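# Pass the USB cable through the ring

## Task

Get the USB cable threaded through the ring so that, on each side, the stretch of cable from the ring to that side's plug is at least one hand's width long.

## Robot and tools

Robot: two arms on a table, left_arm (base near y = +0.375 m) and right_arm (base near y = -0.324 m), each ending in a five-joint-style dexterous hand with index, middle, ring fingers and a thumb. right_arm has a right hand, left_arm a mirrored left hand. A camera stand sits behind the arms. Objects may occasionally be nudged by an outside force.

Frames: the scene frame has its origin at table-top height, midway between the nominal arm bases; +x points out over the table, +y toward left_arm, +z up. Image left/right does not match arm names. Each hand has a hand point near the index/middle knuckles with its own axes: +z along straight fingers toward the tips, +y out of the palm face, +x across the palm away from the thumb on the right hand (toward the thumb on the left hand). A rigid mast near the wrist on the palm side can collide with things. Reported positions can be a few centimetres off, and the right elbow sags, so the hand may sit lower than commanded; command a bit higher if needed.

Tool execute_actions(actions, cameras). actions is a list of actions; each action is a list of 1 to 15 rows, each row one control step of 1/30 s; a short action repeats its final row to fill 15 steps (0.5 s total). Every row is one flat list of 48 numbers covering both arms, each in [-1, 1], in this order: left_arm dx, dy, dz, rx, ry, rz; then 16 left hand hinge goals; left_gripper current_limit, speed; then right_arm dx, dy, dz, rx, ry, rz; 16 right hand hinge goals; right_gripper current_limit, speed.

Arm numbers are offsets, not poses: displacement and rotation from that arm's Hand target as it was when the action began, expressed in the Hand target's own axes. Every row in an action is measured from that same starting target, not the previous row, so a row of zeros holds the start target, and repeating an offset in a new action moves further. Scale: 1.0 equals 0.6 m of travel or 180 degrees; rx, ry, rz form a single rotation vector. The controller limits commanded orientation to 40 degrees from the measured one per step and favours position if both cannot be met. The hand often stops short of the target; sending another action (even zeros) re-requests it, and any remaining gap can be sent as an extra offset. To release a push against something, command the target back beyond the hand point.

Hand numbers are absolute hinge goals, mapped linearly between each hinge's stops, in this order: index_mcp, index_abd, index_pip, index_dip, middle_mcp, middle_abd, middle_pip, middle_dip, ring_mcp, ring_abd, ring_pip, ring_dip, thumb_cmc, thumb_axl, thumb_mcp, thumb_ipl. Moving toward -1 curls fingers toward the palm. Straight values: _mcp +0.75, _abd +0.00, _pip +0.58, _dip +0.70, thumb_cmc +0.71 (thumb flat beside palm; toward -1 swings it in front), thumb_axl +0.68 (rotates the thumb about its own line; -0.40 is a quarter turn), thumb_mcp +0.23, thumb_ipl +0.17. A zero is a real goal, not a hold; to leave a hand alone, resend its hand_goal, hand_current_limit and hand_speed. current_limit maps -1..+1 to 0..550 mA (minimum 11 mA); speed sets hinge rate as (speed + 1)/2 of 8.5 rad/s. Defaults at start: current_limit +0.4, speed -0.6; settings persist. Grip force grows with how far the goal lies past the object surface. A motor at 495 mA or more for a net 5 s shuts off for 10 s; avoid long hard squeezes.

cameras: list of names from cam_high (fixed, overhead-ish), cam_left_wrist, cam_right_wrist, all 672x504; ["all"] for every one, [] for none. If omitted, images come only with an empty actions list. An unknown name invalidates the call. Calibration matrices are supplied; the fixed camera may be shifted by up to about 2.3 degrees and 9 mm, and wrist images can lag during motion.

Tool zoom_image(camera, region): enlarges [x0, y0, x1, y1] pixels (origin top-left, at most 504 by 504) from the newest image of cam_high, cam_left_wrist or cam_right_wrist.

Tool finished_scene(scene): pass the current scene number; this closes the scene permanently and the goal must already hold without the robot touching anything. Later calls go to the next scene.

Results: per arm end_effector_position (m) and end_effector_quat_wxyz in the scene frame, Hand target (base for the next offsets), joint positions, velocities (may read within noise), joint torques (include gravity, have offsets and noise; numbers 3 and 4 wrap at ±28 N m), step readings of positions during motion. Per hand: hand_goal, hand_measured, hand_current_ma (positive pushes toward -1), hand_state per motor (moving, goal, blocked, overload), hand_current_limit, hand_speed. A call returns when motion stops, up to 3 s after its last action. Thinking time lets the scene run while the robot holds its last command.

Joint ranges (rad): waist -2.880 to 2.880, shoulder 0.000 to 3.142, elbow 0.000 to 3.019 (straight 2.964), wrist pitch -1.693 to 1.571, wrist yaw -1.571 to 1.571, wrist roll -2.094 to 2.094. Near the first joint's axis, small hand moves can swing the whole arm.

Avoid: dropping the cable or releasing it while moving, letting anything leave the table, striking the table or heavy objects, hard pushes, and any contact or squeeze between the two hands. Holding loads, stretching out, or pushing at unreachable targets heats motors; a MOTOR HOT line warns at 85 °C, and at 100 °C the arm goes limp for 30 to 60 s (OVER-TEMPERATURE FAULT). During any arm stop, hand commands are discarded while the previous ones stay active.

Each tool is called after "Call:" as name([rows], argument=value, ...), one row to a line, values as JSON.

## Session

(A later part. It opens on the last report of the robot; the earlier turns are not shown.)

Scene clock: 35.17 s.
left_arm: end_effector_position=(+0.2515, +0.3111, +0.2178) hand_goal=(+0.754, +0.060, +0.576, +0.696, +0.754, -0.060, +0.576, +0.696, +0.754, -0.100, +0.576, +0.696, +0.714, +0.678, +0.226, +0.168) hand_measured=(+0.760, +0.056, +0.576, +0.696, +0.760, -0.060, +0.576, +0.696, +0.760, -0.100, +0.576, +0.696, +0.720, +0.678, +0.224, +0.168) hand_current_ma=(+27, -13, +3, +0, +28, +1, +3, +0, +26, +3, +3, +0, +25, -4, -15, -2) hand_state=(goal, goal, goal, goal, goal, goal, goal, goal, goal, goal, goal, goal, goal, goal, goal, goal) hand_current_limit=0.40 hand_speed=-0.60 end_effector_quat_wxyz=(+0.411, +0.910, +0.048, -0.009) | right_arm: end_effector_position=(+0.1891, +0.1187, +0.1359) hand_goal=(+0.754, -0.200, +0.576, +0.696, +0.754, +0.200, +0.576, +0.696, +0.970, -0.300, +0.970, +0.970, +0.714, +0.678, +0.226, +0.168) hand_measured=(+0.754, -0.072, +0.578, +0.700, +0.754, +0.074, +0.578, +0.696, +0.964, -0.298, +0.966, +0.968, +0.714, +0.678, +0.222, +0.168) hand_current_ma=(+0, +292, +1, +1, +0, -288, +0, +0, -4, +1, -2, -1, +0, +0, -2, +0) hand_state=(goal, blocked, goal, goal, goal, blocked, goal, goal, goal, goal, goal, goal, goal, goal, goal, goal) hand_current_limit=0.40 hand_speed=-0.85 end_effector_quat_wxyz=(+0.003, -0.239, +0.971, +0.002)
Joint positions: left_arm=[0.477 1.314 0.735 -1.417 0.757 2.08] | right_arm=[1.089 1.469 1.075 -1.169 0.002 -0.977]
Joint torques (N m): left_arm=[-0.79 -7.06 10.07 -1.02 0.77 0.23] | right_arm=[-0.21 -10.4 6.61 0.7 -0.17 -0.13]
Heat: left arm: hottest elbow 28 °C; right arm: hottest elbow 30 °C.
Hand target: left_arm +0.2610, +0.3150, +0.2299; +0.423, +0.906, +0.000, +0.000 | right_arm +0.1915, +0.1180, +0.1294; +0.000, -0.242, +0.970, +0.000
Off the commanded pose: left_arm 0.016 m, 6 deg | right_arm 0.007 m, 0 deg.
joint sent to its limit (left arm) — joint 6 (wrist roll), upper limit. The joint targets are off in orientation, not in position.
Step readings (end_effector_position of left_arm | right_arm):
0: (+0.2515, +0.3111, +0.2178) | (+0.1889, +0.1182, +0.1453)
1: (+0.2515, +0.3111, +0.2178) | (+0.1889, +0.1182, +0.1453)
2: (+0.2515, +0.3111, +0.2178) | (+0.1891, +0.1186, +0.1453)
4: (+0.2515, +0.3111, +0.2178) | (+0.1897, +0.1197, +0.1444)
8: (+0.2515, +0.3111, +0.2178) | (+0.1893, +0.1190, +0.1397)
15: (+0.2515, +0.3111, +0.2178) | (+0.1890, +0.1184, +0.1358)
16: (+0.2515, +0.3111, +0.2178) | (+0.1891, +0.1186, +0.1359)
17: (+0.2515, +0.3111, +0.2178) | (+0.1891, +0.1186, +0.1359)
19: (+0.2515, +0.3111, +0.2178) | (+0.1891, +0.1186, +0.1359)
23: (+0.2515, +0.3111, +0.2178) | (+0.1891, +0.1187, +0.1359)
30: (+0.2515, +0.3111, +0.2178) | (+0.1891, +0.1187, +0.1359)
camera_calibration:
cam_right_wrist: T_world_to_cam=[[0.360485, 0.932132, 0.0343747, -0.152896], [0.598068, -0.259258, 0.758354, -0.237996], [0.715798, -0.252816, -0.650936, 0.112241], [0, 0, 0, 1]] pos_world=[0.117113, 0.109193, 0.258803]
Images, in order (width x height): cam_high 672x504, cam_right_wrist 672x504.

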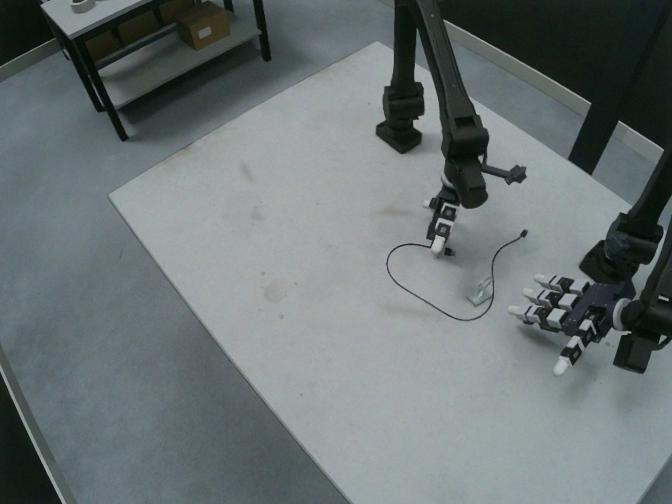

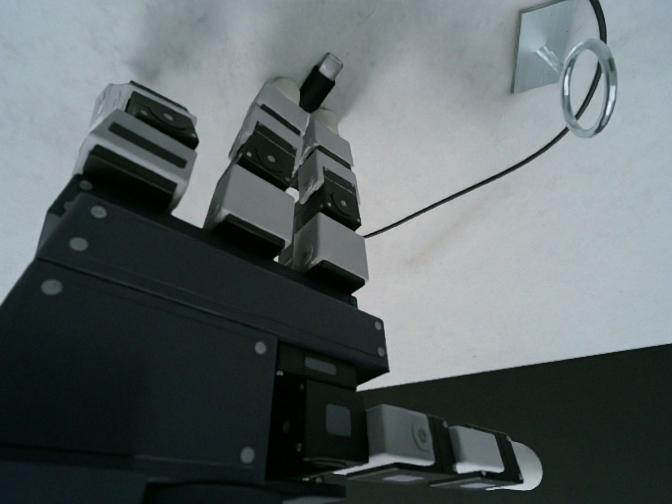

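Call:
execute_actions([
  [[0,0,0,0,0,0,0.754,0.06,0.576,0.696,0.754,-0.06,0.576,0.696,0.754,-0.1,0.576,0.696,0.714,0.678,0.226,0.168,0.4,-0.6,-0.011,0.0034,-0.05,0,0,0,0.754,-0.2,0.576,0.696,0.754,0.2,0.576,0.696,0.97,-0.3,0.97,0.97,0.714,0.678,0.226,0.168,0.4,-0.85],[0,0,0,0,0,0,0.754,0.06,0.576,0.696,0.754,-0.06,0.576,0.696,0.754,-0.1,0.576,0.696,0.714,0.678,0.226,0.168,0.4,-0.6,-0.0225,0.0069,-0.1,0,0,0,0.754,-0.2,0.576,0.696,0.754,0.2,0.576,0.696,0.97,-0.3,0.97,0.97,0.714,0.678,0.226,0.168,0.4,-0.85]],
  [[0,0,0,0,0,0,0.754,0.06,0.576,0.696,0.754,-0.06,0.576,0.696,0.754,-0.1,0.576,0.696,0.714,0.678,0.226,0.168,0.4,-0.6,-0.0835,-0.001,-0.041,0,0,0.187,0.754,-0.2,0.576,0.696,0.754,0.2,0.576,0.696,0.97,-0.3,0.97,0.97,0.714,0.678,0.226,0.168,0.4,-0.85]],
  [[0,0,0,0,0,0,0.754,0.06,0.576,0.696,0.754,-0.06,0.576,0.696,0.754,-0.1,0.576,0.696,0.714,0.678,0.226,0.168,0.4,-0.6,-0.0152,0.0652,0.0083,-0.111,0,0,0.754,-0.2,0.576,0.696,0.754,0.2,0.576,0.696,0.97,-0.3,0.97,0.97,0.714,0.678,0.226,0.168,0.4,-0.85]],
], cameras=["all"])

Call:
zoom_image(camera="cam_right_wrist", region=[240, 0, 400, 130])

Call:
zoom_image(camera="cam_high", region=[440, 240, 520, 310])

Call:
zoom_image(camera="cam_left_wrist", region=[230, 0, 370, 120])

Scene clock: 37.83 s.
left_arm: end_effector_position=(+0.2515, +0.3111, +0.2178) hand_goal=(+0.754, +0.060, +0.576, +0.696, +0.754, -0.060, +0.576, +0.696, +0.754, -0.100, +0.576, +0.696, +0.714, +0.678, +0.226, +0.168) hand_measured=(+0.760, +0.056, +0.576, +0.696, +0.760, -0.060, +0.576, +0.696, +0.760, -0.100, +0.576, +0.696, +0.720, +0.678, +0.224, +0.168) hand_current_ma=(+27, -13, +3, +0, +28, +1, +3, +0, +26, +3, +3, +0, +25, -4, -15, -2) hand_state=(goal, goal, goal, goal, goal, goal, goal, goal, goal, goal, goal, goal, goal, goal, goal, goal) hand_current_limit=0.40 hand_speed=-0.60 end_effector_quat_wxyz=(+0.411, +0.910, +0.048, -0.009) | right_arm: end_effector_position=(+0.2534, +0.1906, +0.2033) hand_goal=(+0.754, -0.200, +0.576, +0.696, +0.754, +0.200, +0.576, +0.696, +0.970, -0.300, +0.970, +0.970, +0.714, +0.678, +0.226, +0.168) hand_measured=(+0.754, -0.072, +0.576, +0.698, +0.756, +0.074, +0.578, +0.696, +0.966, -0.298, +0.966, +0.968, +0.714, +0.678, +0.222, +0.168) hand_current_ma=(+0, +292, +0, +0, +0, -288, +0, +0, -2, +1, -2, -1, +0, +0, -2, +0) hand_state=(goal, blocked, goal, goal, goal, blocked, goal, goal, goal, goal, goal, goal, goal, goal, goal, goal) hand_current_limit=0.40 hand_speed=-0.85 end_effector_quat_wxyz=(+0.005, +0.038, +0.986, +0.164)
Joint positions: left_arm=[0.477 1.314 0.735 -1.417 0.757 2.08] | right_arm=[1.09 1.458 1.141 -0.951 -0.133 -0.395]
Joint torques (N m): left_arm=[-0.97 -6.89 10.07 -1.02 0.76 0.22] | right_arm=[-1.14 -14.27 7.41 1.73 -0.3 0.09]
Heat: left arm: hottest elbow 28 °C; right arm: hottest elbow 30 °C.
Hand target: left_arm +0.2610, +0.3150, +0.2299; +0.423, +0.906, +0.000, +0.000 | right_arm +0.2590, +0.1888, +0.2090; +0.009, +0.049, +0.984, +0.174
Off the commanded pose: left_arm 0.016 m, 6 deg | right_arm 0.008 m, 2 deg.
joint sent to its limit (left arm) — joint 6 (wrist roll), upper limit. The joint targets are off in orientation, not in position.
Step readings (end_effector_position of left_arm | right_arm):
0: (+0.2515, +0.3111, +0.2178) | (+0.1891, +0.1187, +0.1359)
1: (+0.2515, +0.3111, +0.2178) | (+0.1891, +0.1187, +0.1359)
2: (+0.2515, +0.3111, +0.2178) | (+0.1889, +0.1183, +0.1358)
4: (+0.2515, +0.3111, +0.2178) | (+0.1873, +0.1140, +0.1374)
8: (+0.2515, +0.3111, +0.2178) | (+0.1880, +0.1126, +0.1517)
15: (+0.2515, +0.3111, +0.2178) | (+0.1929, +0.1199, +0.1709)
16: (+0.2515, +0.3111, +0.2178) | (+0.1928, +0.1196, +0.1708)
17: (+0.2515, +0.3111, +0.2178) | (+0.1938, +0.1199, +0.1715)
19: (+0.2515, +0.3111, +0.2178) | (+0.1994, +0.1221, +0.1754)
23: (+0.2515, +0.3111, +0.2178) | (+0.2181, +0.1293, +0.1889)
30: (+0.2515, +0.3111, +0.2178) | (+0.2384, +0.1356, +0.2052)
31: (+0.2515, +0.3111, +0.2178) | (+0.2389, +0.1364, +0.2055)
32: (+0.2515, +0.3111, +0.2178) | (+0.2386, +0.1411, +0.2068)
34: (+0.2515, +0.3111, +0.2178) | (+0.2403, +0.1598, +0.2102)
38: (+0.2515, +0.3111, +0.2178) | (+0.2463, +0.1825, +0.2097)
45: (+0.2515, +0.3111, +0.2178) | (+0.2512, +0.1880, +0.2000)
camera_calibration:
cam_left_wrist: T_world_to_cam=[[-0.84062, 0.373586, -0.392162, 0.143888], [0.379578, 0.92284, 0.0654814, -0.439698], [0.386365, -0.0938109, -0.917563, 0.256182], [0, 0, 0, 1]] pos_world=[0.188874, 0.376049, 0.320283]
cam_right_wrist: T_world_to_cam=[[0.798329, 0.553567, 0.237138, -0.325451], [0.358361, -0.753142, 0.551683, -0.112058], [0.483992, -0.355444, -0.799632, 0.236859], [0, 0, 0, 1]] pos_world=[0.185337, 0.179954, 0.328397]

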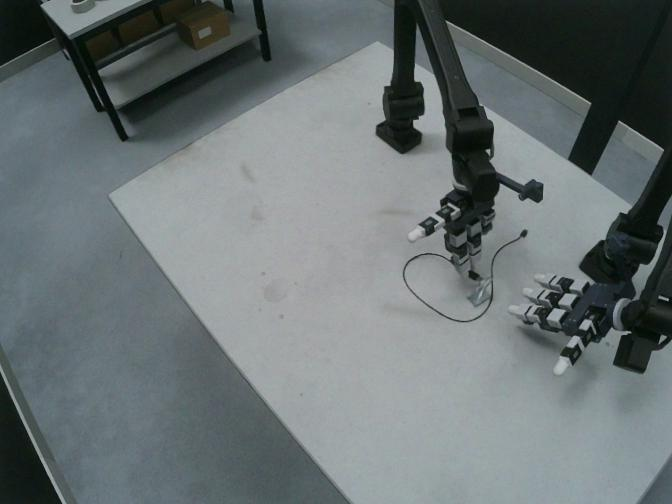

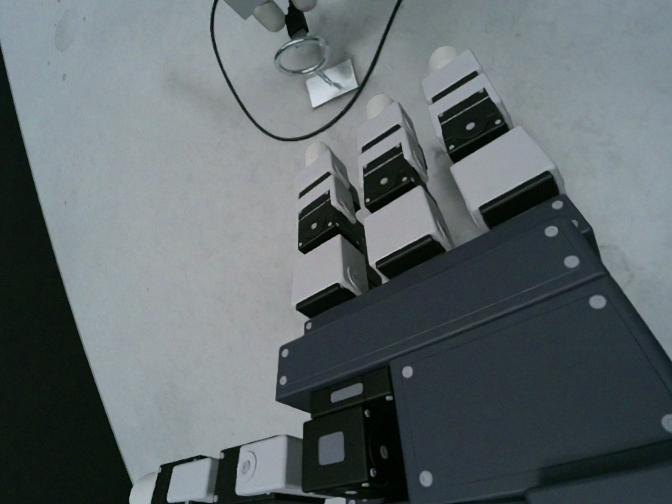

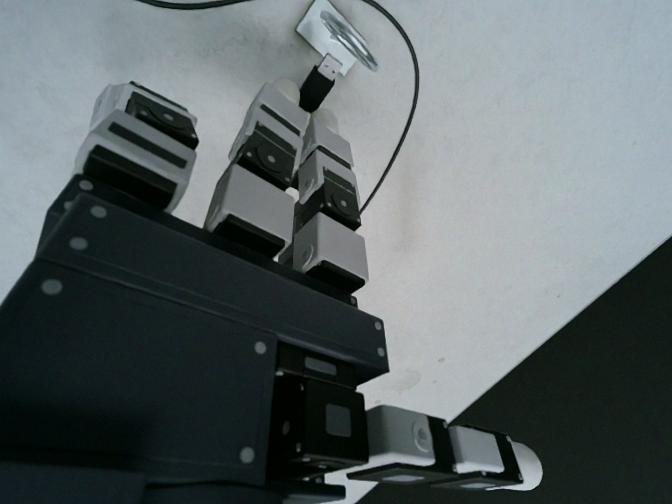

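Scaled by 3.150 from the camera's 672x504 image, which has a finer 960x720 frame.

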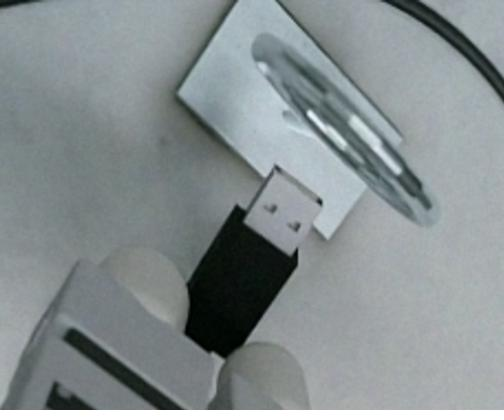

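Scaled by 6.300 from the camera's 672x504 image, which has a finer 960x720 frame.

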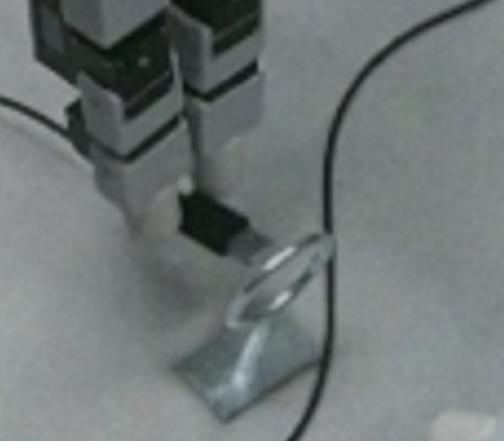

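Scaled by 3.600 from the camera's 672x504 image, which has a finer 960x720 frame.

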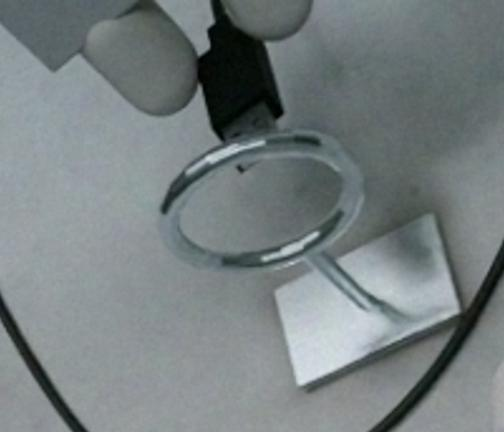

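Call:
execute_actions([
  [[0,0,0,0,0,0,0.754,0.06,0.576,0.696,0.754,-0.06,0.576,0.696,0.754,-0.1,0.576,0.696,0.714,0.678,0.226,0.168,0.4,-0.6,-0.0045,0.0519,-0.0033,0,0,0,0.754,-0.2,0.576,0.696,0.754,0.2,0.576,0.696,0.97,-0.3,0.97,0.97,0.714,0.678,0.226,0.168,0.4,-0.85]],
], cameras=["all"])

Call:
zoom_image(camera="cam_right_wrist", region=[240, 0, 400, 130])

Call:
zoom_image(camera="cam_high", region=[450, 250, 510, 310])

Call:
zoom_image(camera="cam_left_wrist", region=[250, 0, 360, 100])

Scene clock: 39.47 s.
left_arm: end_effector_position=(+0.2515, +0.3111, +0.2178) hand_goal=(+0.754, +0.060, +0.576, +0.696, +0.754, -0.060, +0.576, +0.696, +0.754, -0.100, +0.576, +0.696, +0.714, +0.678, +0.226, +0.168) hand_measured=(+0.760, +0.056, +0.576, +0.696, +0.760, -0.060, +0.576, +0.696, +0.760, -0.100, +0.576, +0.696, +0.720, +0.678, +0.224, +0.168) hand_current_ma=(+27, -13, +3, +0, +28, +1, +3, +0, +26, +3, +3, +0, +25, -4, -15, -2) hand_state=(goal, goal, goal, goal, goal, goal, goal, goal, goal, goal, goal, goal, goal, goal, goal, goal) hand_current_limit=0.40 hand_speed=-0.60 end_effector_quat_wxyz=(+0.411, +0.910, +0.048, -0.009) | right_arm: end_effector_position=(+0.2605, +0.2013, +0.2054) hand_goal=(+0.754, -0.200, +0.576, +0.696, +0.754, +0.200, +0.576, +0.696, +0.970, -0.300, +0.970, +0.970, +0.714, +0.678, +0.226, +0.168) hand_measured=(+0.756, -0.072, +0.576, +0.698, +0.756, +0.074, +0.578, +0.696, +0.966, -0.298, +0.966, +0.968, +0.714, +0.678, +0.222, +0.168) hand_current_ma=(+0, +292, +0, +0, +0, -288, +0, +0, -2, +1, -2, -1, +0, +0, -2, +0) hand_state=(goal, blocked, goal, goal, goal, blocked, goal, goal, goal, goal, goal, goal, goal, goal, goal, goal) hand_current_limit=0.40 hand_speed=-0.85 end_effector_quat_wxyz=(+0.004, +0.047, +0.986, +0.163)
Joint positions: left_arm=[0.477 1.314 0.735 -1.417 0.757 2.08] | right_arm=[1.091 1.489 1.181 -0.963 -0.131 -0.376]
Joint torques (N m): left_arm=[-1.03 -6.95 10.09 -1.01 0.77 0.22] | right_arm=[1.08 -12.1 11.23 1.09 -0.11 0.08]
Heat: left arm: hottest elbow 28 °C; right arm: hottest elbow 30 °C.
Hand target: left_arm +0.2610, +0.3150, +0.2299; +0.423, +0.906, +0.000, +0.000 | right_arm +0.2645, +0.2171, +0.2218; +0.009, +0.049, +0.983, +0.174
Off the commanded pose: left_arm 0.016 m, 6 deg | right_arm 0.023 m, 1 deg.
joint sent to its limit (left arm) — joint 6 (wrist roll), upper limit. The joint targets are off in orientation, not in position.
Step readings (end_effector_position of left_arm | right_arm):
0: (+0.2515, +0.3111, +0.2178) | (+0.2534, +0.1906, +0.2033)
1: (+0.2515, +0.3111, +0.2178) | (+0.2535, +0.1905, +0.2033)
2: (+0.2515, +0.3111, +0.2178) | (+0.2536, +0.1905, +0.2033)
4: (+0.2515, +0.3111, +0.2178) | (+0.2541, +0.1909, +0.2033)
8: (+0.2515, +0.3111, +0.2178) | (+0.2580, +0.1967, +0.2039)
15: (+0.2515, +0.3111, +0.2178) | (+0.2605, +0.2014, +0.2052)
camera_calibration:
cam_left_wrist: T_world_to_cam=[[-0.84062, 0.373586, -0.392162, 0.143888], [0.379578, 0.92284, 0.0654814, -0.439698], [0.386365, -0.0938109, -0.917563, 0.256182], [0, 0, 0, 1]] pos_world=[0.188874, 0.376049, 0.320283]
cam_right_wrist: T_world_to_cam=[[0.809195, 0.540127, 0.231229, -0.336451], [0.348722, -0.75826, 0.550849, -0.104002], [0.47286, -0.36511, -0.801934, 0.244205], [0, 0, 0, 1]] pos_world=[0.193047, 0.192027, 0.330922]

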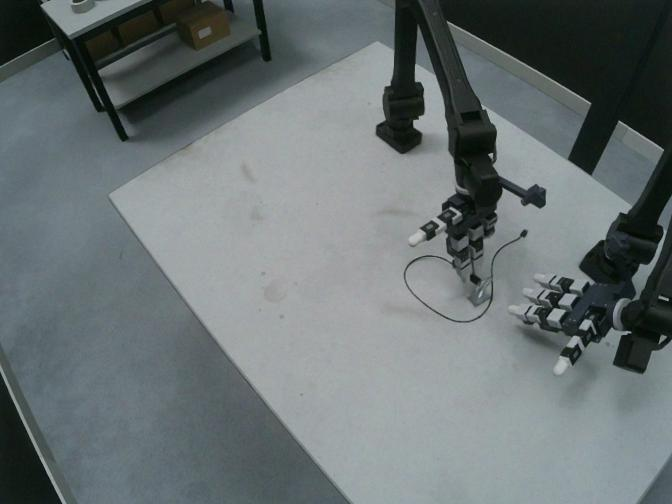

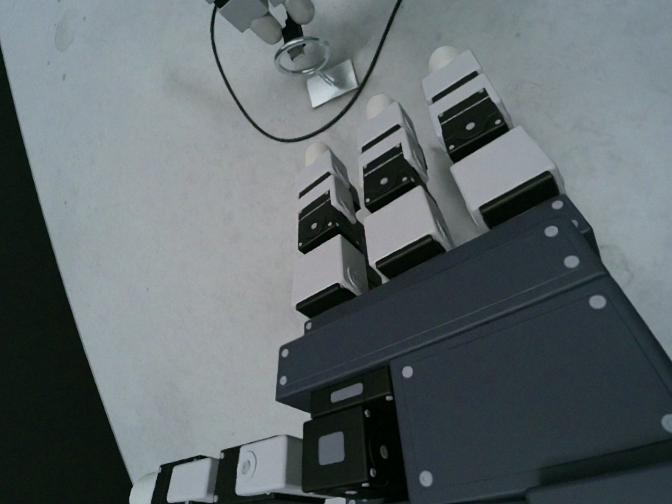

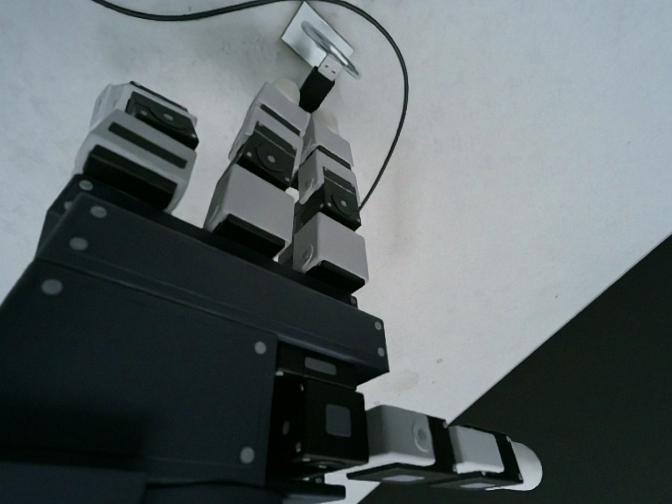

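Scaled by 3.150 from the camera's 672x504 image, which has a finer 960x720 frame.

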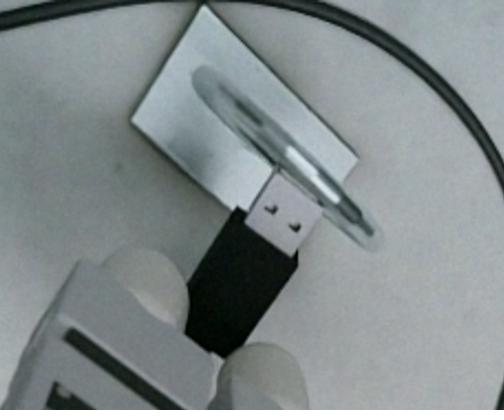

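Scaled by 8.400 from the camera's 672x504 image, which has a finer 960x720 frame.

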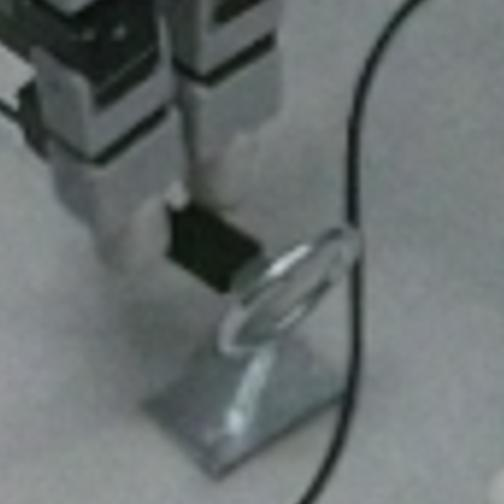

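Scaled by 4.582 from the camera's 672x504 image, which has a finer 960x720 frame.

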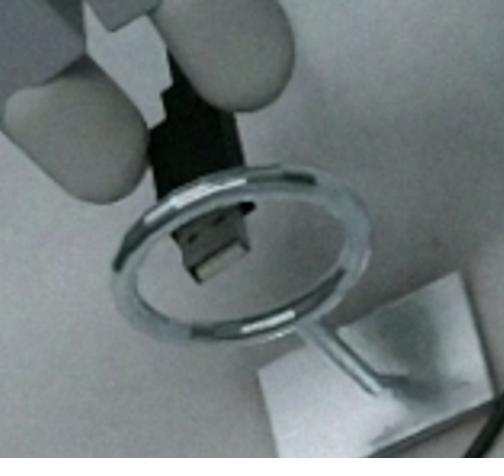

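Call:
execute_actions([
  [[0,0,0,0,0,0,0.754,0.06,0.576,0.696,0.754,-0.06,0.576,0.696,0.754,-0.1,0.576,0.696,0.714,0.678,0.226,0.168,0.4,-0.6,0.0007,0.0307,0.0083,0,0,0,0.754,-0.2,0.576,0.696,0.754,0.2,0.576,0.696,0.97,-0.3,0.97,0.97,0.714,0.678,0.226,0.168,0.4,-0.85]],
], cameras=["all"])

Call:
zoom_image(camera="cam_right_wrist", region=[240, 0, 400, 130])

Call:
zoom_image(camera="cam_high", region=[450, 250, 510, 310])

Call:
zoom_image(camera="cam_left_wrist", region=[250, 0, 360, 100])

Scene clock: 40.50 s.
left_arm: end_effector_position=(+0.2515, +0.3111, +0.2178) hand_goal=(+0.754, +0.060, +0.576, +0.696, +0.754, -0.060, +0.576, +0.696, +0.754, -0.100, +0.576, +0.696, +0.714, +0.678, +0.226, +0.168) hand_measured=(+0.760, +0.056, +0.576, +0.696, +0.760, -0.060, +0.576, +0.696, +0.760, -0.100, +0.576, +0.696, +0.720, +0.678, +0.224, +0.168) hand_current_ma=(+27, -13, +3, +0, +28, +1, +3, +0, +26, +3, +3, +0, +25, -4, -15, -2) hand_state=(goal, goal, goal, goal, goal, goal, goal, goal, goal, goal, goal, goal, goal, goal, goal, goal) hand_current_limit=0.40 hand_speed=-0.60 end_effector_quat_wxyz=(+0.411, +0.910, +0.048, -0.009) | right_arm: end_effector_position=(+0.2611, +0.2202, +0.2064) hand_goal=(+0.754, -0.200, +0.576, +0.696, +0.754, +0.200, +0.576, +0.696, +0.970, -0.300, +0.970, +0.970, +0.714, +0.678, +0.226, +0.168) hand_measured=(+0.756, -0.072, +0.576, +0.698, +0.756, +0.074, +0.578, +0.696, +0.966, -0.298, +0.966, +0.968, +0.714, +0.678, +0.222, +0.168) hand_current_ma=(+1, +292, +0, +0, +0, -288, +0, +0, -2, +1, -2, -1, +0, +0, -2, +0) hand_state=(goal, blocked, goal, goal, goal, blocked, goal, goal, goal, goal, goal, goal, goal, goal, goal, goal) hand_current_limit=0.40 hand_speed=-0.85 end_effector_quat_wxyz=(+0.004, +0.046, +0.986, +0.162)
Joint positions: left_arm=[0.477 1.314 0.735 -1.417 0.757 2.08] | right_arm=[1.109 1.532 1.233 -0.971 -0.126 -0.361]
Joint torques (N m): left_arm=[-0.91 -6.83 10.11 -1.05 0.77 0.22] | right_arm=[0.15 -13.45 11.54 0.79 -0.02 0.11]
Heat: left arm: hottest elbow 28 °C; right arm: hottest elbow 30 °C.
Hand target: left_arm +0.2610, +0.3150, +0.2299; +0.423, +0.906, +0.000, +0.000 | right_arm +0.2659, +0.2359, +0.2233; +0.009, +0.049, +0.984, +0.174
Off the commanded pose: left_arm 0.016 m, 6 deg | right_arm 0.024 m, 2 deg.
joint sent to its limit (left arm) — joint 6 (wrist roll), upper limit. The joint targets are off in orientation, not in position.
Step readings (end_effector_position of left_arm | right_arm):
0: (+0.2515, +0.3111, +0.2178) | (+0.2606, +0.2013, +0.2055)
1: (+0.2515, +0.3111, +0.2178) | (+0.2605, +0.2014, +0.2053)
2: (+0.2515, +0.3111, +0.2178) | (+0.2602, +0.2021, +0.2056)
4: (+0.2515, +0.3111, +0.2178) | (+0.2614, +0.2059, +0.2063)
8: (+0.2515, +0.3111, +0.2178) | (+0.2625, +0.2172, +0.2084)
15: (+0.2515, +0.3111, +0.2178) | (+0.2610, +0.2205, +0.2066)
camera_calibration:
cam_left_wrist: T_world_to_cam=[[-0.84062, 0.373586, -0.392162, 0.143888], [0.379578, 0.92284, 0.0654814, -0.439698], [0.386365, -0.0938109, -0.917563, 0.256182], [0, 0, 0, 1]] pos_world=[0.188874, 0.376049, 0.320283]
cam_right_wrist: T_world_to_cam=[[0.808275, 0.542074, 0.229887, -0.347216], [0.350326, -0.756542, 0.552192, -0.0914774], [0.473247, -0.365787, -0.801397, 0.251549], [0, 0, 0, 1]] pos_world=[0.193648, 0.211024, 0.331924]

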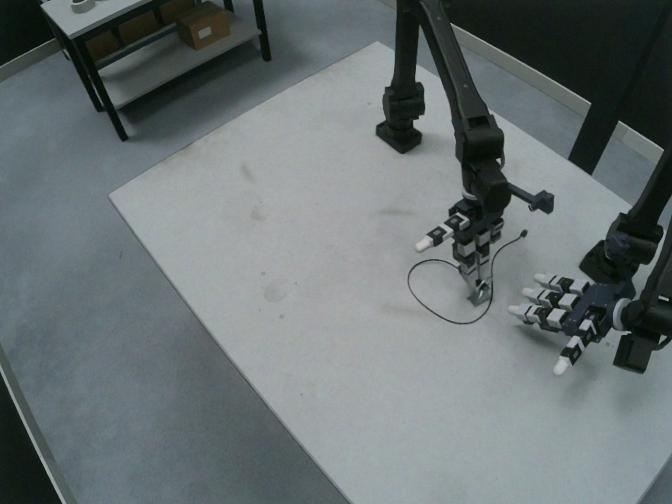

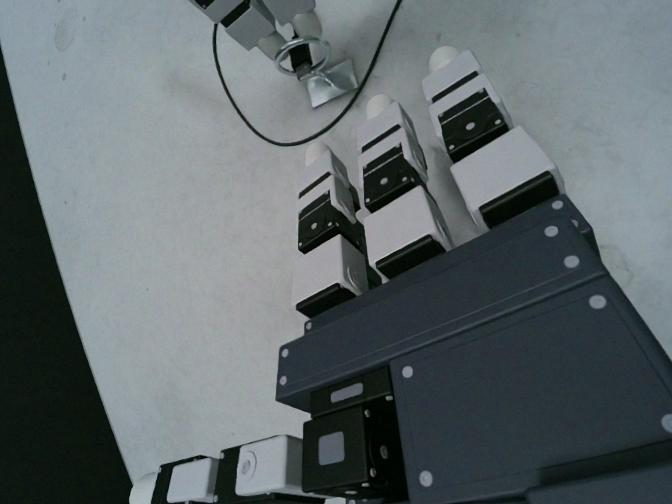

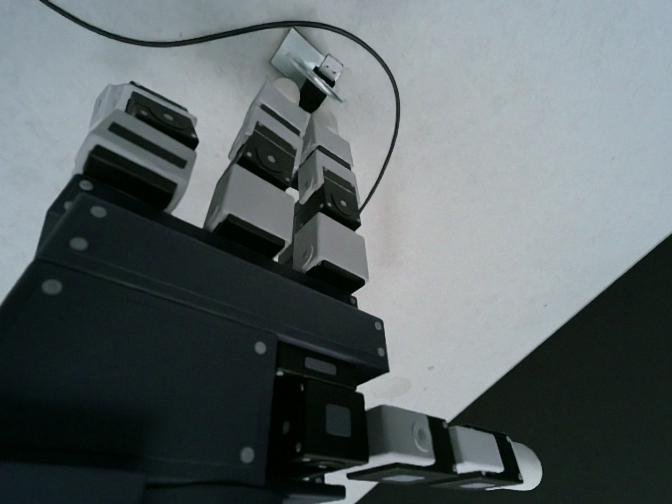

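Scaled by 3.150 from the camera's 672x504 image, which has a finer 960x720 frame.

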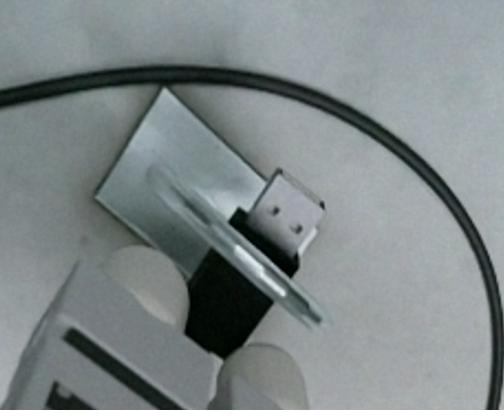

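Scaled by 8.400 from the camera's 672x504 image, which has a finer 960x720 frame.

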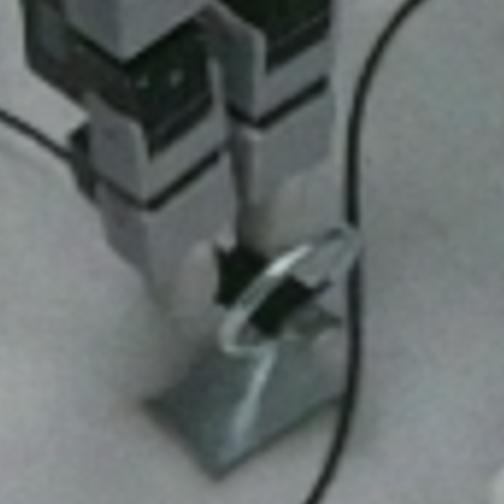

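Scaled by 4.582 from the camera's 672x504 image, which has a finer 960x720 frame.

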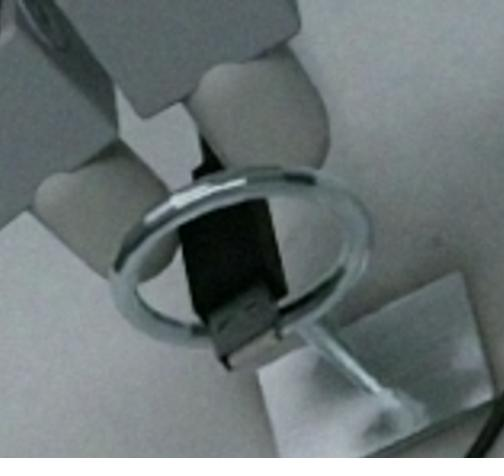

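Call:
execute_actions([
  [[0.0007,0.0239,0.037,-0.0278,0,0,0.754,0.06,0.576,0.696,0.754,-0.06,0.576,0.696,0.754,-0.1,0.576,0.696,0.714,0.678,0.226,0.168,0.4,-0.6,0,0,0,0,0,0,0.754,-0.2,0.576,0.696,0.754,0.2,0.576,0.696,0.97,-0.3,0.97,0.97,0.714,0.678,0.226,0.168,0.4,-0.85]],
  [[0,0,0,0,0,0,0.754,0.06,0.576,0.696,0.754,-0.06,0.576,0.696,0.754,-0.1,0.576,0.696,0.714,0.678,0.226,0.168,0.4,-0.6,0,0,0,0,0,0,0.754,-0.2,0.576,0.696,0.754,0.2,0.576,0.696,0.97,-0.3,0.97,0.97,0.714,0.678,0.226,0.168,0.4,-0.85]],
], cameras=["all"])

Call:
zoom_image(camera="cam_left_wrist", region=[240, 0, 460, 170])

Call:
zoom_image(camera="cam_high", region=[450, 250, 540, 330])

Scene clock: 42.27 s.
left_arm: end_effector_position=(+0.2608, +0.2918, +0.2264) hand_goal=(+0.754, +0.060, +0.576, +0.696, +0.754, -0.060, +0.576, +0.696, +0.754, -0.100, +0.576, +0.696, +0.714, +0.678, +0.226, +0.168) hand_measured=(+0.760, +0.056, +0.576, +0.696, +0.760, -0.060, +0.576, +0.696, +0.760, -0.100, +0.576, +0.696, +0.720, +0.678, +0.224, +0.168) hand_current_ma=(+30, -12, +3, +0, +32, +1, +3, +0, +30, +3, +3, +0, +26, -4, -15, -2) hand_state=(goal, goal, goal, goal, goal, goal, goal, goal, goal, goal, goal, goal, goal, goal, goal, goal) hand_current_limit=0.40 hand_speed=-0.60 end_effector_quat_wxyz=(+0.452, +0.892, +0.032, +0.000) | right_arm: end_effector_position=(+0.2611, +0.2202, +0.2064) hand_goal=(+0.754, -0.200, +0.576, +0.696, +0.754, +0.200, +0.576, +0.696, +0.970, -0.300, +0.970, +0.970, +0.714, +0.678, +0.226, +0.168) hand_measured=(+0.756, -0.072, +0.576, +0.698, +0.756, +0.074, +0.578, +0.696, +0.966, -0.298, +0.966, +0.968, +0.714, +0.678, +0.222, +0.168) hand_current_ma=(+1, +292, +0, +0, +0, -288, +0, +0, -2, +1, -2, -1, +0, +0, -2, +0) hand_state=(goal, blocked, goal, goal, goal, blocked, goal, goal, goal, goal, goal, goal, goal, goal, goal, goal) hand_current_limit=0.40 hand_speed=-0.85 end_effector_quat_wxyz=(+0.004, +0.047, +0.986, +0.162)
Joint positions: left_arm=[0.413 1.346 0.735 -1.391 0.861 2.081] | right_arm=[1.109 1.532 1.233 -0.971 -0.126 -0.36]
Joint torques (N m): left_arm=[-1.73 -6.77 6.75 -0.16 1.24 0.22] | right_arm=[-0.15 -13.27 11.41 1.06 -0.04 0.08]
Heat: left arm: hottest elbow 28 °C; right arm: hottest elbow 31 °C.
Hand target: left_arm +0.2614, +0.2888, +0.2266; +0.462, +0.887, +0.000, +0.000 | right_arm +0.2659, +0.2360, +0.2234; +0.009, +0.049, +0.984, +0.174
Off the commanded pose: left_arm 0.003 m, 4 deg | right_arm 0.024 m, 2 deg.
joint sent to its limit (left arm) — joint 6 (wrist roll), upper limit. The joint targets still meet the commanded pose.
Step readings (end_effector_position of left_arm | right_arm):
0: (+0.2515, +0.3111, +0.2178) | (+0.2611, +0.2202, +0.2064)
1: (+0.2516, +0.3110, +0.2179) | (+0.2611, +0.2202, +0.2064)
2: (+0.2526, +0.3102, +0.2198) | (+0.2611, +0.2202, +0.2064)
4: (+0.2561, +0.3065, +0.2256) | (+0.2611, +0.2202, +0.2064)
8: (+0.2589, +0.2962, +0.2276) | (+0.2611, +0.2202, +0.2064)
15: (+0.2605, +0.2918, +0.2263) | (+0.2611, +0.2202, +0.2064)
16: (+0.2606, +0.2918, +0.2264) | (+0.2611, +0.2202, +0.2064)
17: (+0.2607, +0.2918, +0.2264) | (+0.2611, +0.2202, +0.2064)
19: (+0.2608, +0.2918, +0.2264) | (+0.2611, +0.2202, +0.2064)
23: (+0.2608, +0.2918, +0.2264) | (+0.2611, +0.2202, +0.2064)
30: (+0.2608, +0.2918, +0.2264) | (+0.2611, +0.2202, +0.2064)
camera_calibration:
cam_left_wrist: T_world_to_cam=[[-0.819047, 0.353379, -0.451979, 0.176182], [0.397847, 0.917445, -0.00365053, -0.413563], [0.413376, -0.182808, -0.892021, 0.271932], [0, 0, 0, 1]] pos_world=[0.196426, 0.366874, 0.32069]
cam_right_wrist: T_world_to_cam=[[0.808478, 0.541811, 0.22979, -0.347223], [0.350111, -0.756628, 0.552211, -0.0913474], [0.47306, -0.365999, -0.801411, 0.251672], [0, 0, 0, 1]] pos_world=[0.193648, 0.211125, 0.331924]

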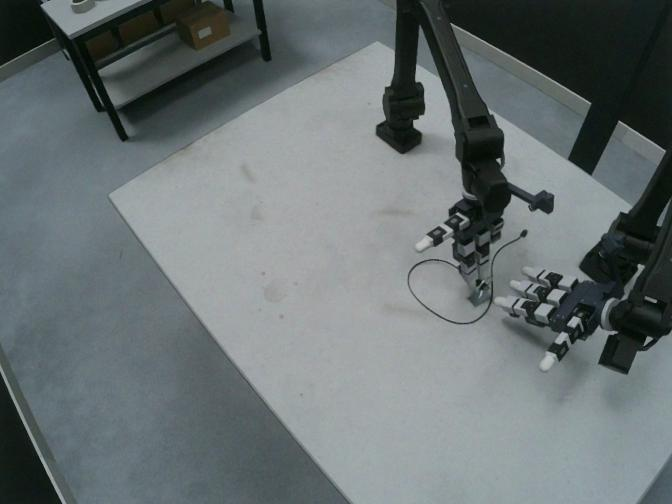

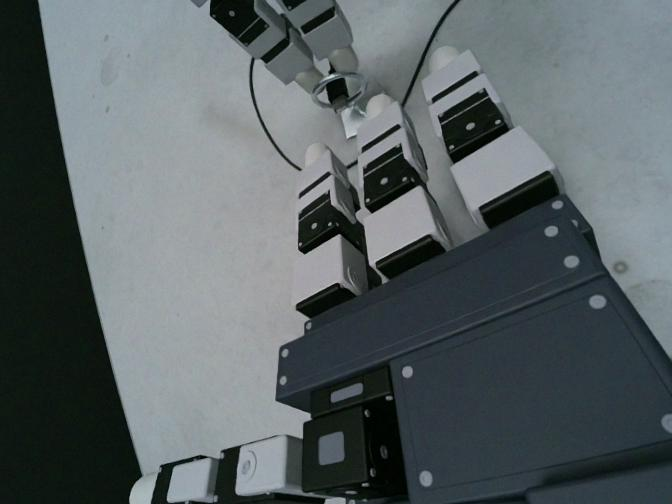

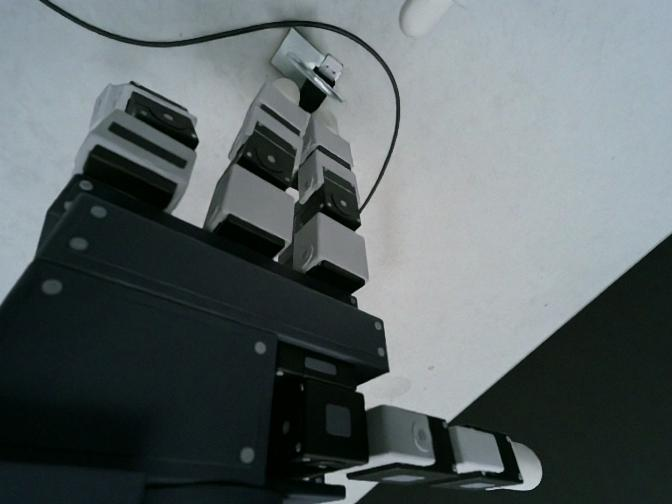

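Scaled by 2.291 from the camera's 672x504 image, which has a finer 960x720 frame.

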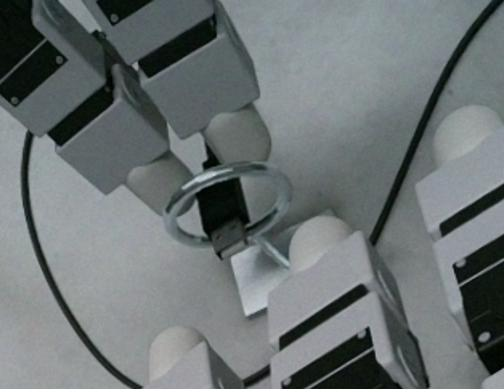

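Scaled by 5.600 from the camera's 672x504 image, which has a finer 960x720 frame.

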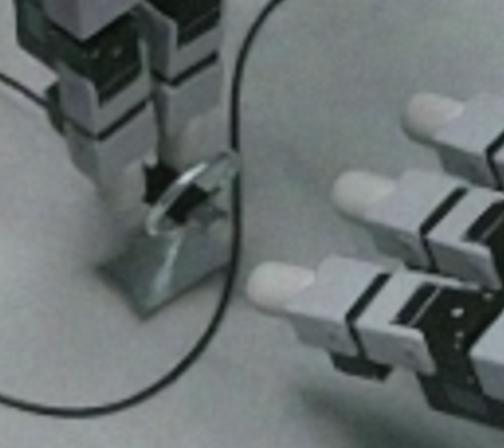

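Call:
execute_actions([
  [[0.0012,-0.0114,0.0584,0,0,0,0.754,0.06,0.576,0.696,0.754,-0.06,0.576,0.696,0.754,-0.1,0.576,0.696,0.714,0.678,0.226,0.168,0.4,-0.6,0,0,0,0,0,0,0.754,-0.2,0.576,0.696,0.754,0.2,0.576,0.696,0.97,-0.3,0.97,0.97,0.714,0.678,0.226,0.168,0.4,-0.85]],
], cameras=["all"])

Call:
zoom_image(camera="cam_left_wrist", region=[280, 40, 430, 180])

Call:
zoom_image(camera="cam_high", region=[450, 250, 540, 330])

Scene clock: 43.70 s.
left_arm: end_effector_position=(+0.2599, +0.2681, +0.2012) hand_goal=(+0.754, +0.060, +0.576, +0.696, +0.754, -0.060, +0.576, +0.696, +0.754, -0.100, +0.576, +0.696, +0.714, +0.678, +0.226, +0.168) hand_measured=(+0.760, +0.058, +0.576, +0.696, +0.760, -0.060, +0.576, +0.696, +0.760, -0.100, +0.576, +0.696, +0.720, +0.678, +0.224, +0.168) hand_current_ma=(+30, -11, +3, +0, +32, +1, +3, +0, +30, +3, +3, +0, +26, -4, -15, -2) hand_state=(goal, goal, goal, goal, goal, goal, goal, goal, goal, goal, goal, goal, goal, goal, goal, goal) hand_current_limit=0.40 hand_speed=-0.60 end_effector_quat_wxyz=(+0.461, +0.887, +0.002, +0.002) | right_arm: end_effector_position=(+0.2611, +0.2202, +0.2064) hand_goal=(+0.754, -0.200, +0.576, +0.696, +0.754, +0.200, +0.576, +0.696, +0.970, -0.300, +0.970, +0.970, +0.714, +0.678, +0.226, +0.168) hand_measured=(+0.756, -0.072, +0.576, +0.698, +0.756, +0.074, +0.578, +0.696, +0.966, -0.298, +0.966, +0.968, +0.714, +0.678, +0.222, +0.168) hand_current_ma=(+1, +292, +0, +0, +0, -288, +0, +0, -2, +1, -2, -1, +0, +0, -2, +0) hand_state=(goal, blocked, goal, goal, goal, blocked, goal, goal, goal, goal, goal, goal, goal, goal, goal, goal) hand_current_limit=0.40 hand_speed=-0.85 end_effector_quat_wxyz=(+0.004, +0.047, +0.986, +0.162)
Joint positions: left_arm=[0.332 1.397 0.689 -1.252 0.901 2.056] | right_arm=[1.109 1.532 1.233 -0.971 -0.126 -0.36]
Joint torques (N m): left_arm=[-1.61 -7.3 6.27 -0.08 1.28 -0.12] | right_arm=[0.5 -12.86 11.44 0.88 -0.13 0.05]
Heat: left arm: hottest elbow 28 °C; right arm: hottest elbow 31 °C.
Hand target: left_arm +0.2621, +0.2639, +0.2009; +0.462, +0.887, +0.000, +0.000 | right_arm +0.2659, +0.2360, +0.2234; +0.009, +0.049, +0.984, +0.174
Off the commanded pose: left_arm 0.005 m, 0 deg | right_arm 0.024 m, 2 deg.
Step readings (end_effector_position of left_arm | right_arm):
0: (+0.2608, +0.2918, +0.2264) | (+0.2611, +0.2202, +0.2064)
1: (+0.2609, +0.2917, +0.2264) | (+0.2611, +0.2202, +0.2064)
2: (+0.2614, +0.2905, +0.2259) | (+0.2611, +0.2202, +0.2064)
4: (+0.2622, +0.2864, +0.2216) | (+0.2611, +0.2202, +0.2064)
8: (+0.2581, +0.2737, +0.2081) | (+0.2611, +0.2202, +0.2064)
15: (+0.2585, +0.2678, +0.2017) | (+0.2611, +0.2202, +0.2064)
camera_calibration:
cam_left_wrist: T_world_to_cam=[[-0.785559, 0.384113, -0.485133, 0.162103], [0.443759, 0.8961, -0.00905985, -0.396623], [0.431248, -0.2224, -0.874393, 0.247837], [0, 0, 0, 1]] pos_world=[0.196468, 0.348267, 0.291756]
cam_right_wrist: T_world_to_cam=[[0.808478, 0.541811, 0.22979, -0.347223], [0.350111, -0.756628, 0.552211, -0.0913474], [0.47306, -0.365999, -0.801411, 0.251672], [0, 0, 0, 1]] pos_world=[0.193648, 0.211125, 0.331924]

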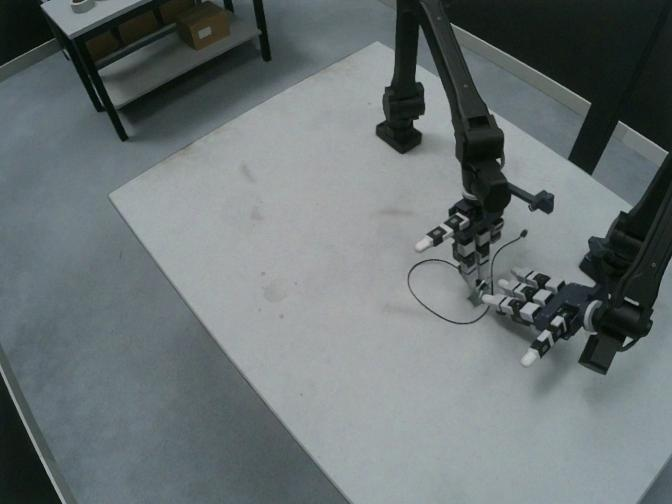

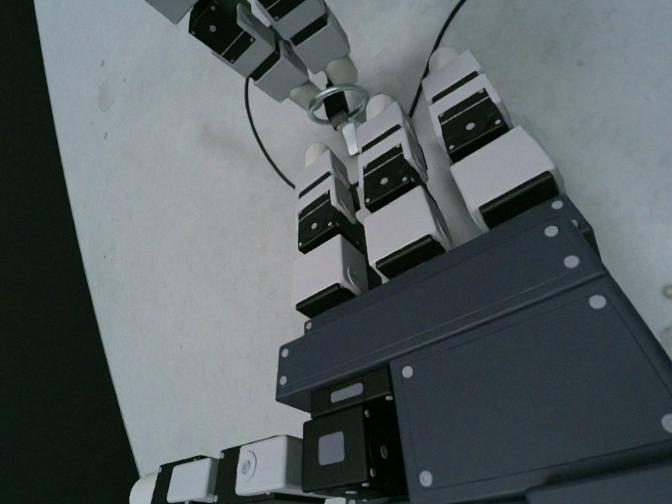

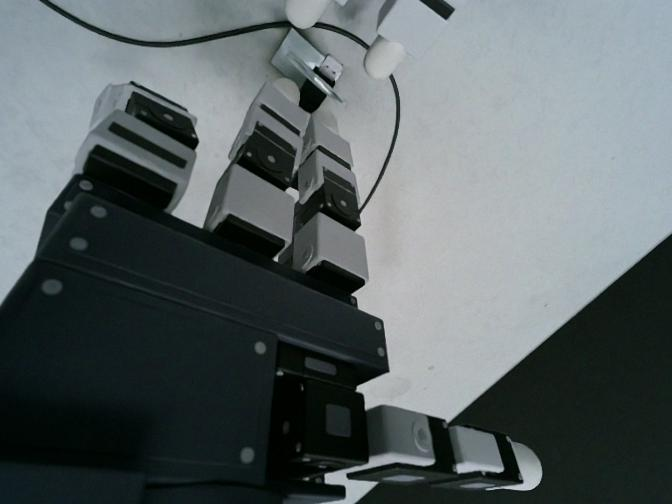

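Scaled by 3.360 from the camera's 672x504 image, which has a finer 960x720 frame.

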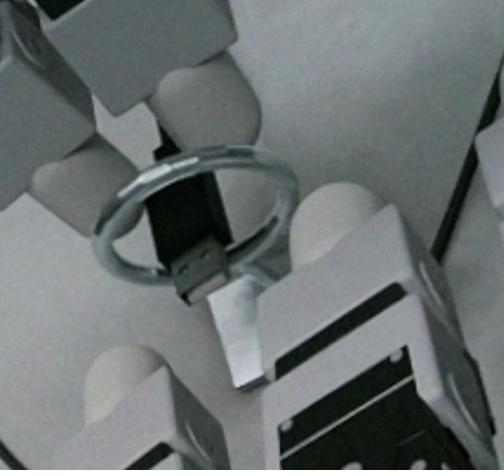

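Scaled by 5.600 from the camera's 672x504 image, which has a finer 960x720 frame.

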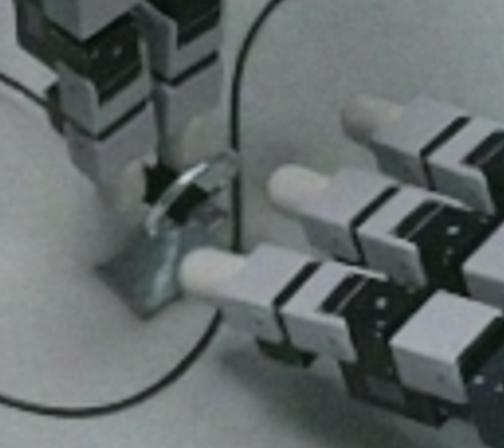

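Call:
zoom_image(camera="cam_high", region=[470, 260, 520, 310])

Call:
zoom_image(camera="cam_right_wrist", region=[250, 0, 450, 130])

Scaled by 10.080 from the camera's 672x504 image, which has a finer 960x720 frame.

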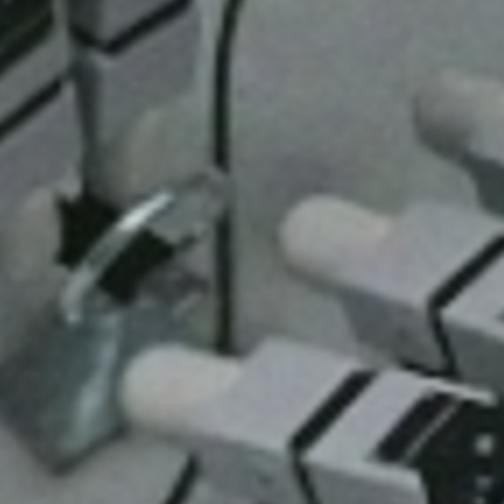

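Scaled by 2.520 from the camera's 672x504 image, which has a finer 960x720 frame.

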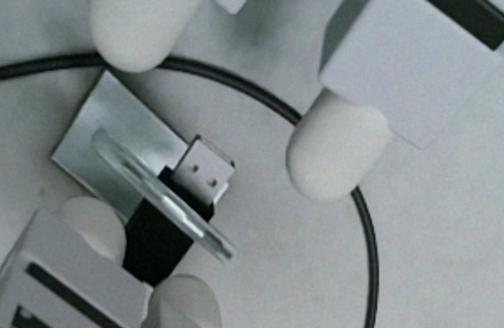

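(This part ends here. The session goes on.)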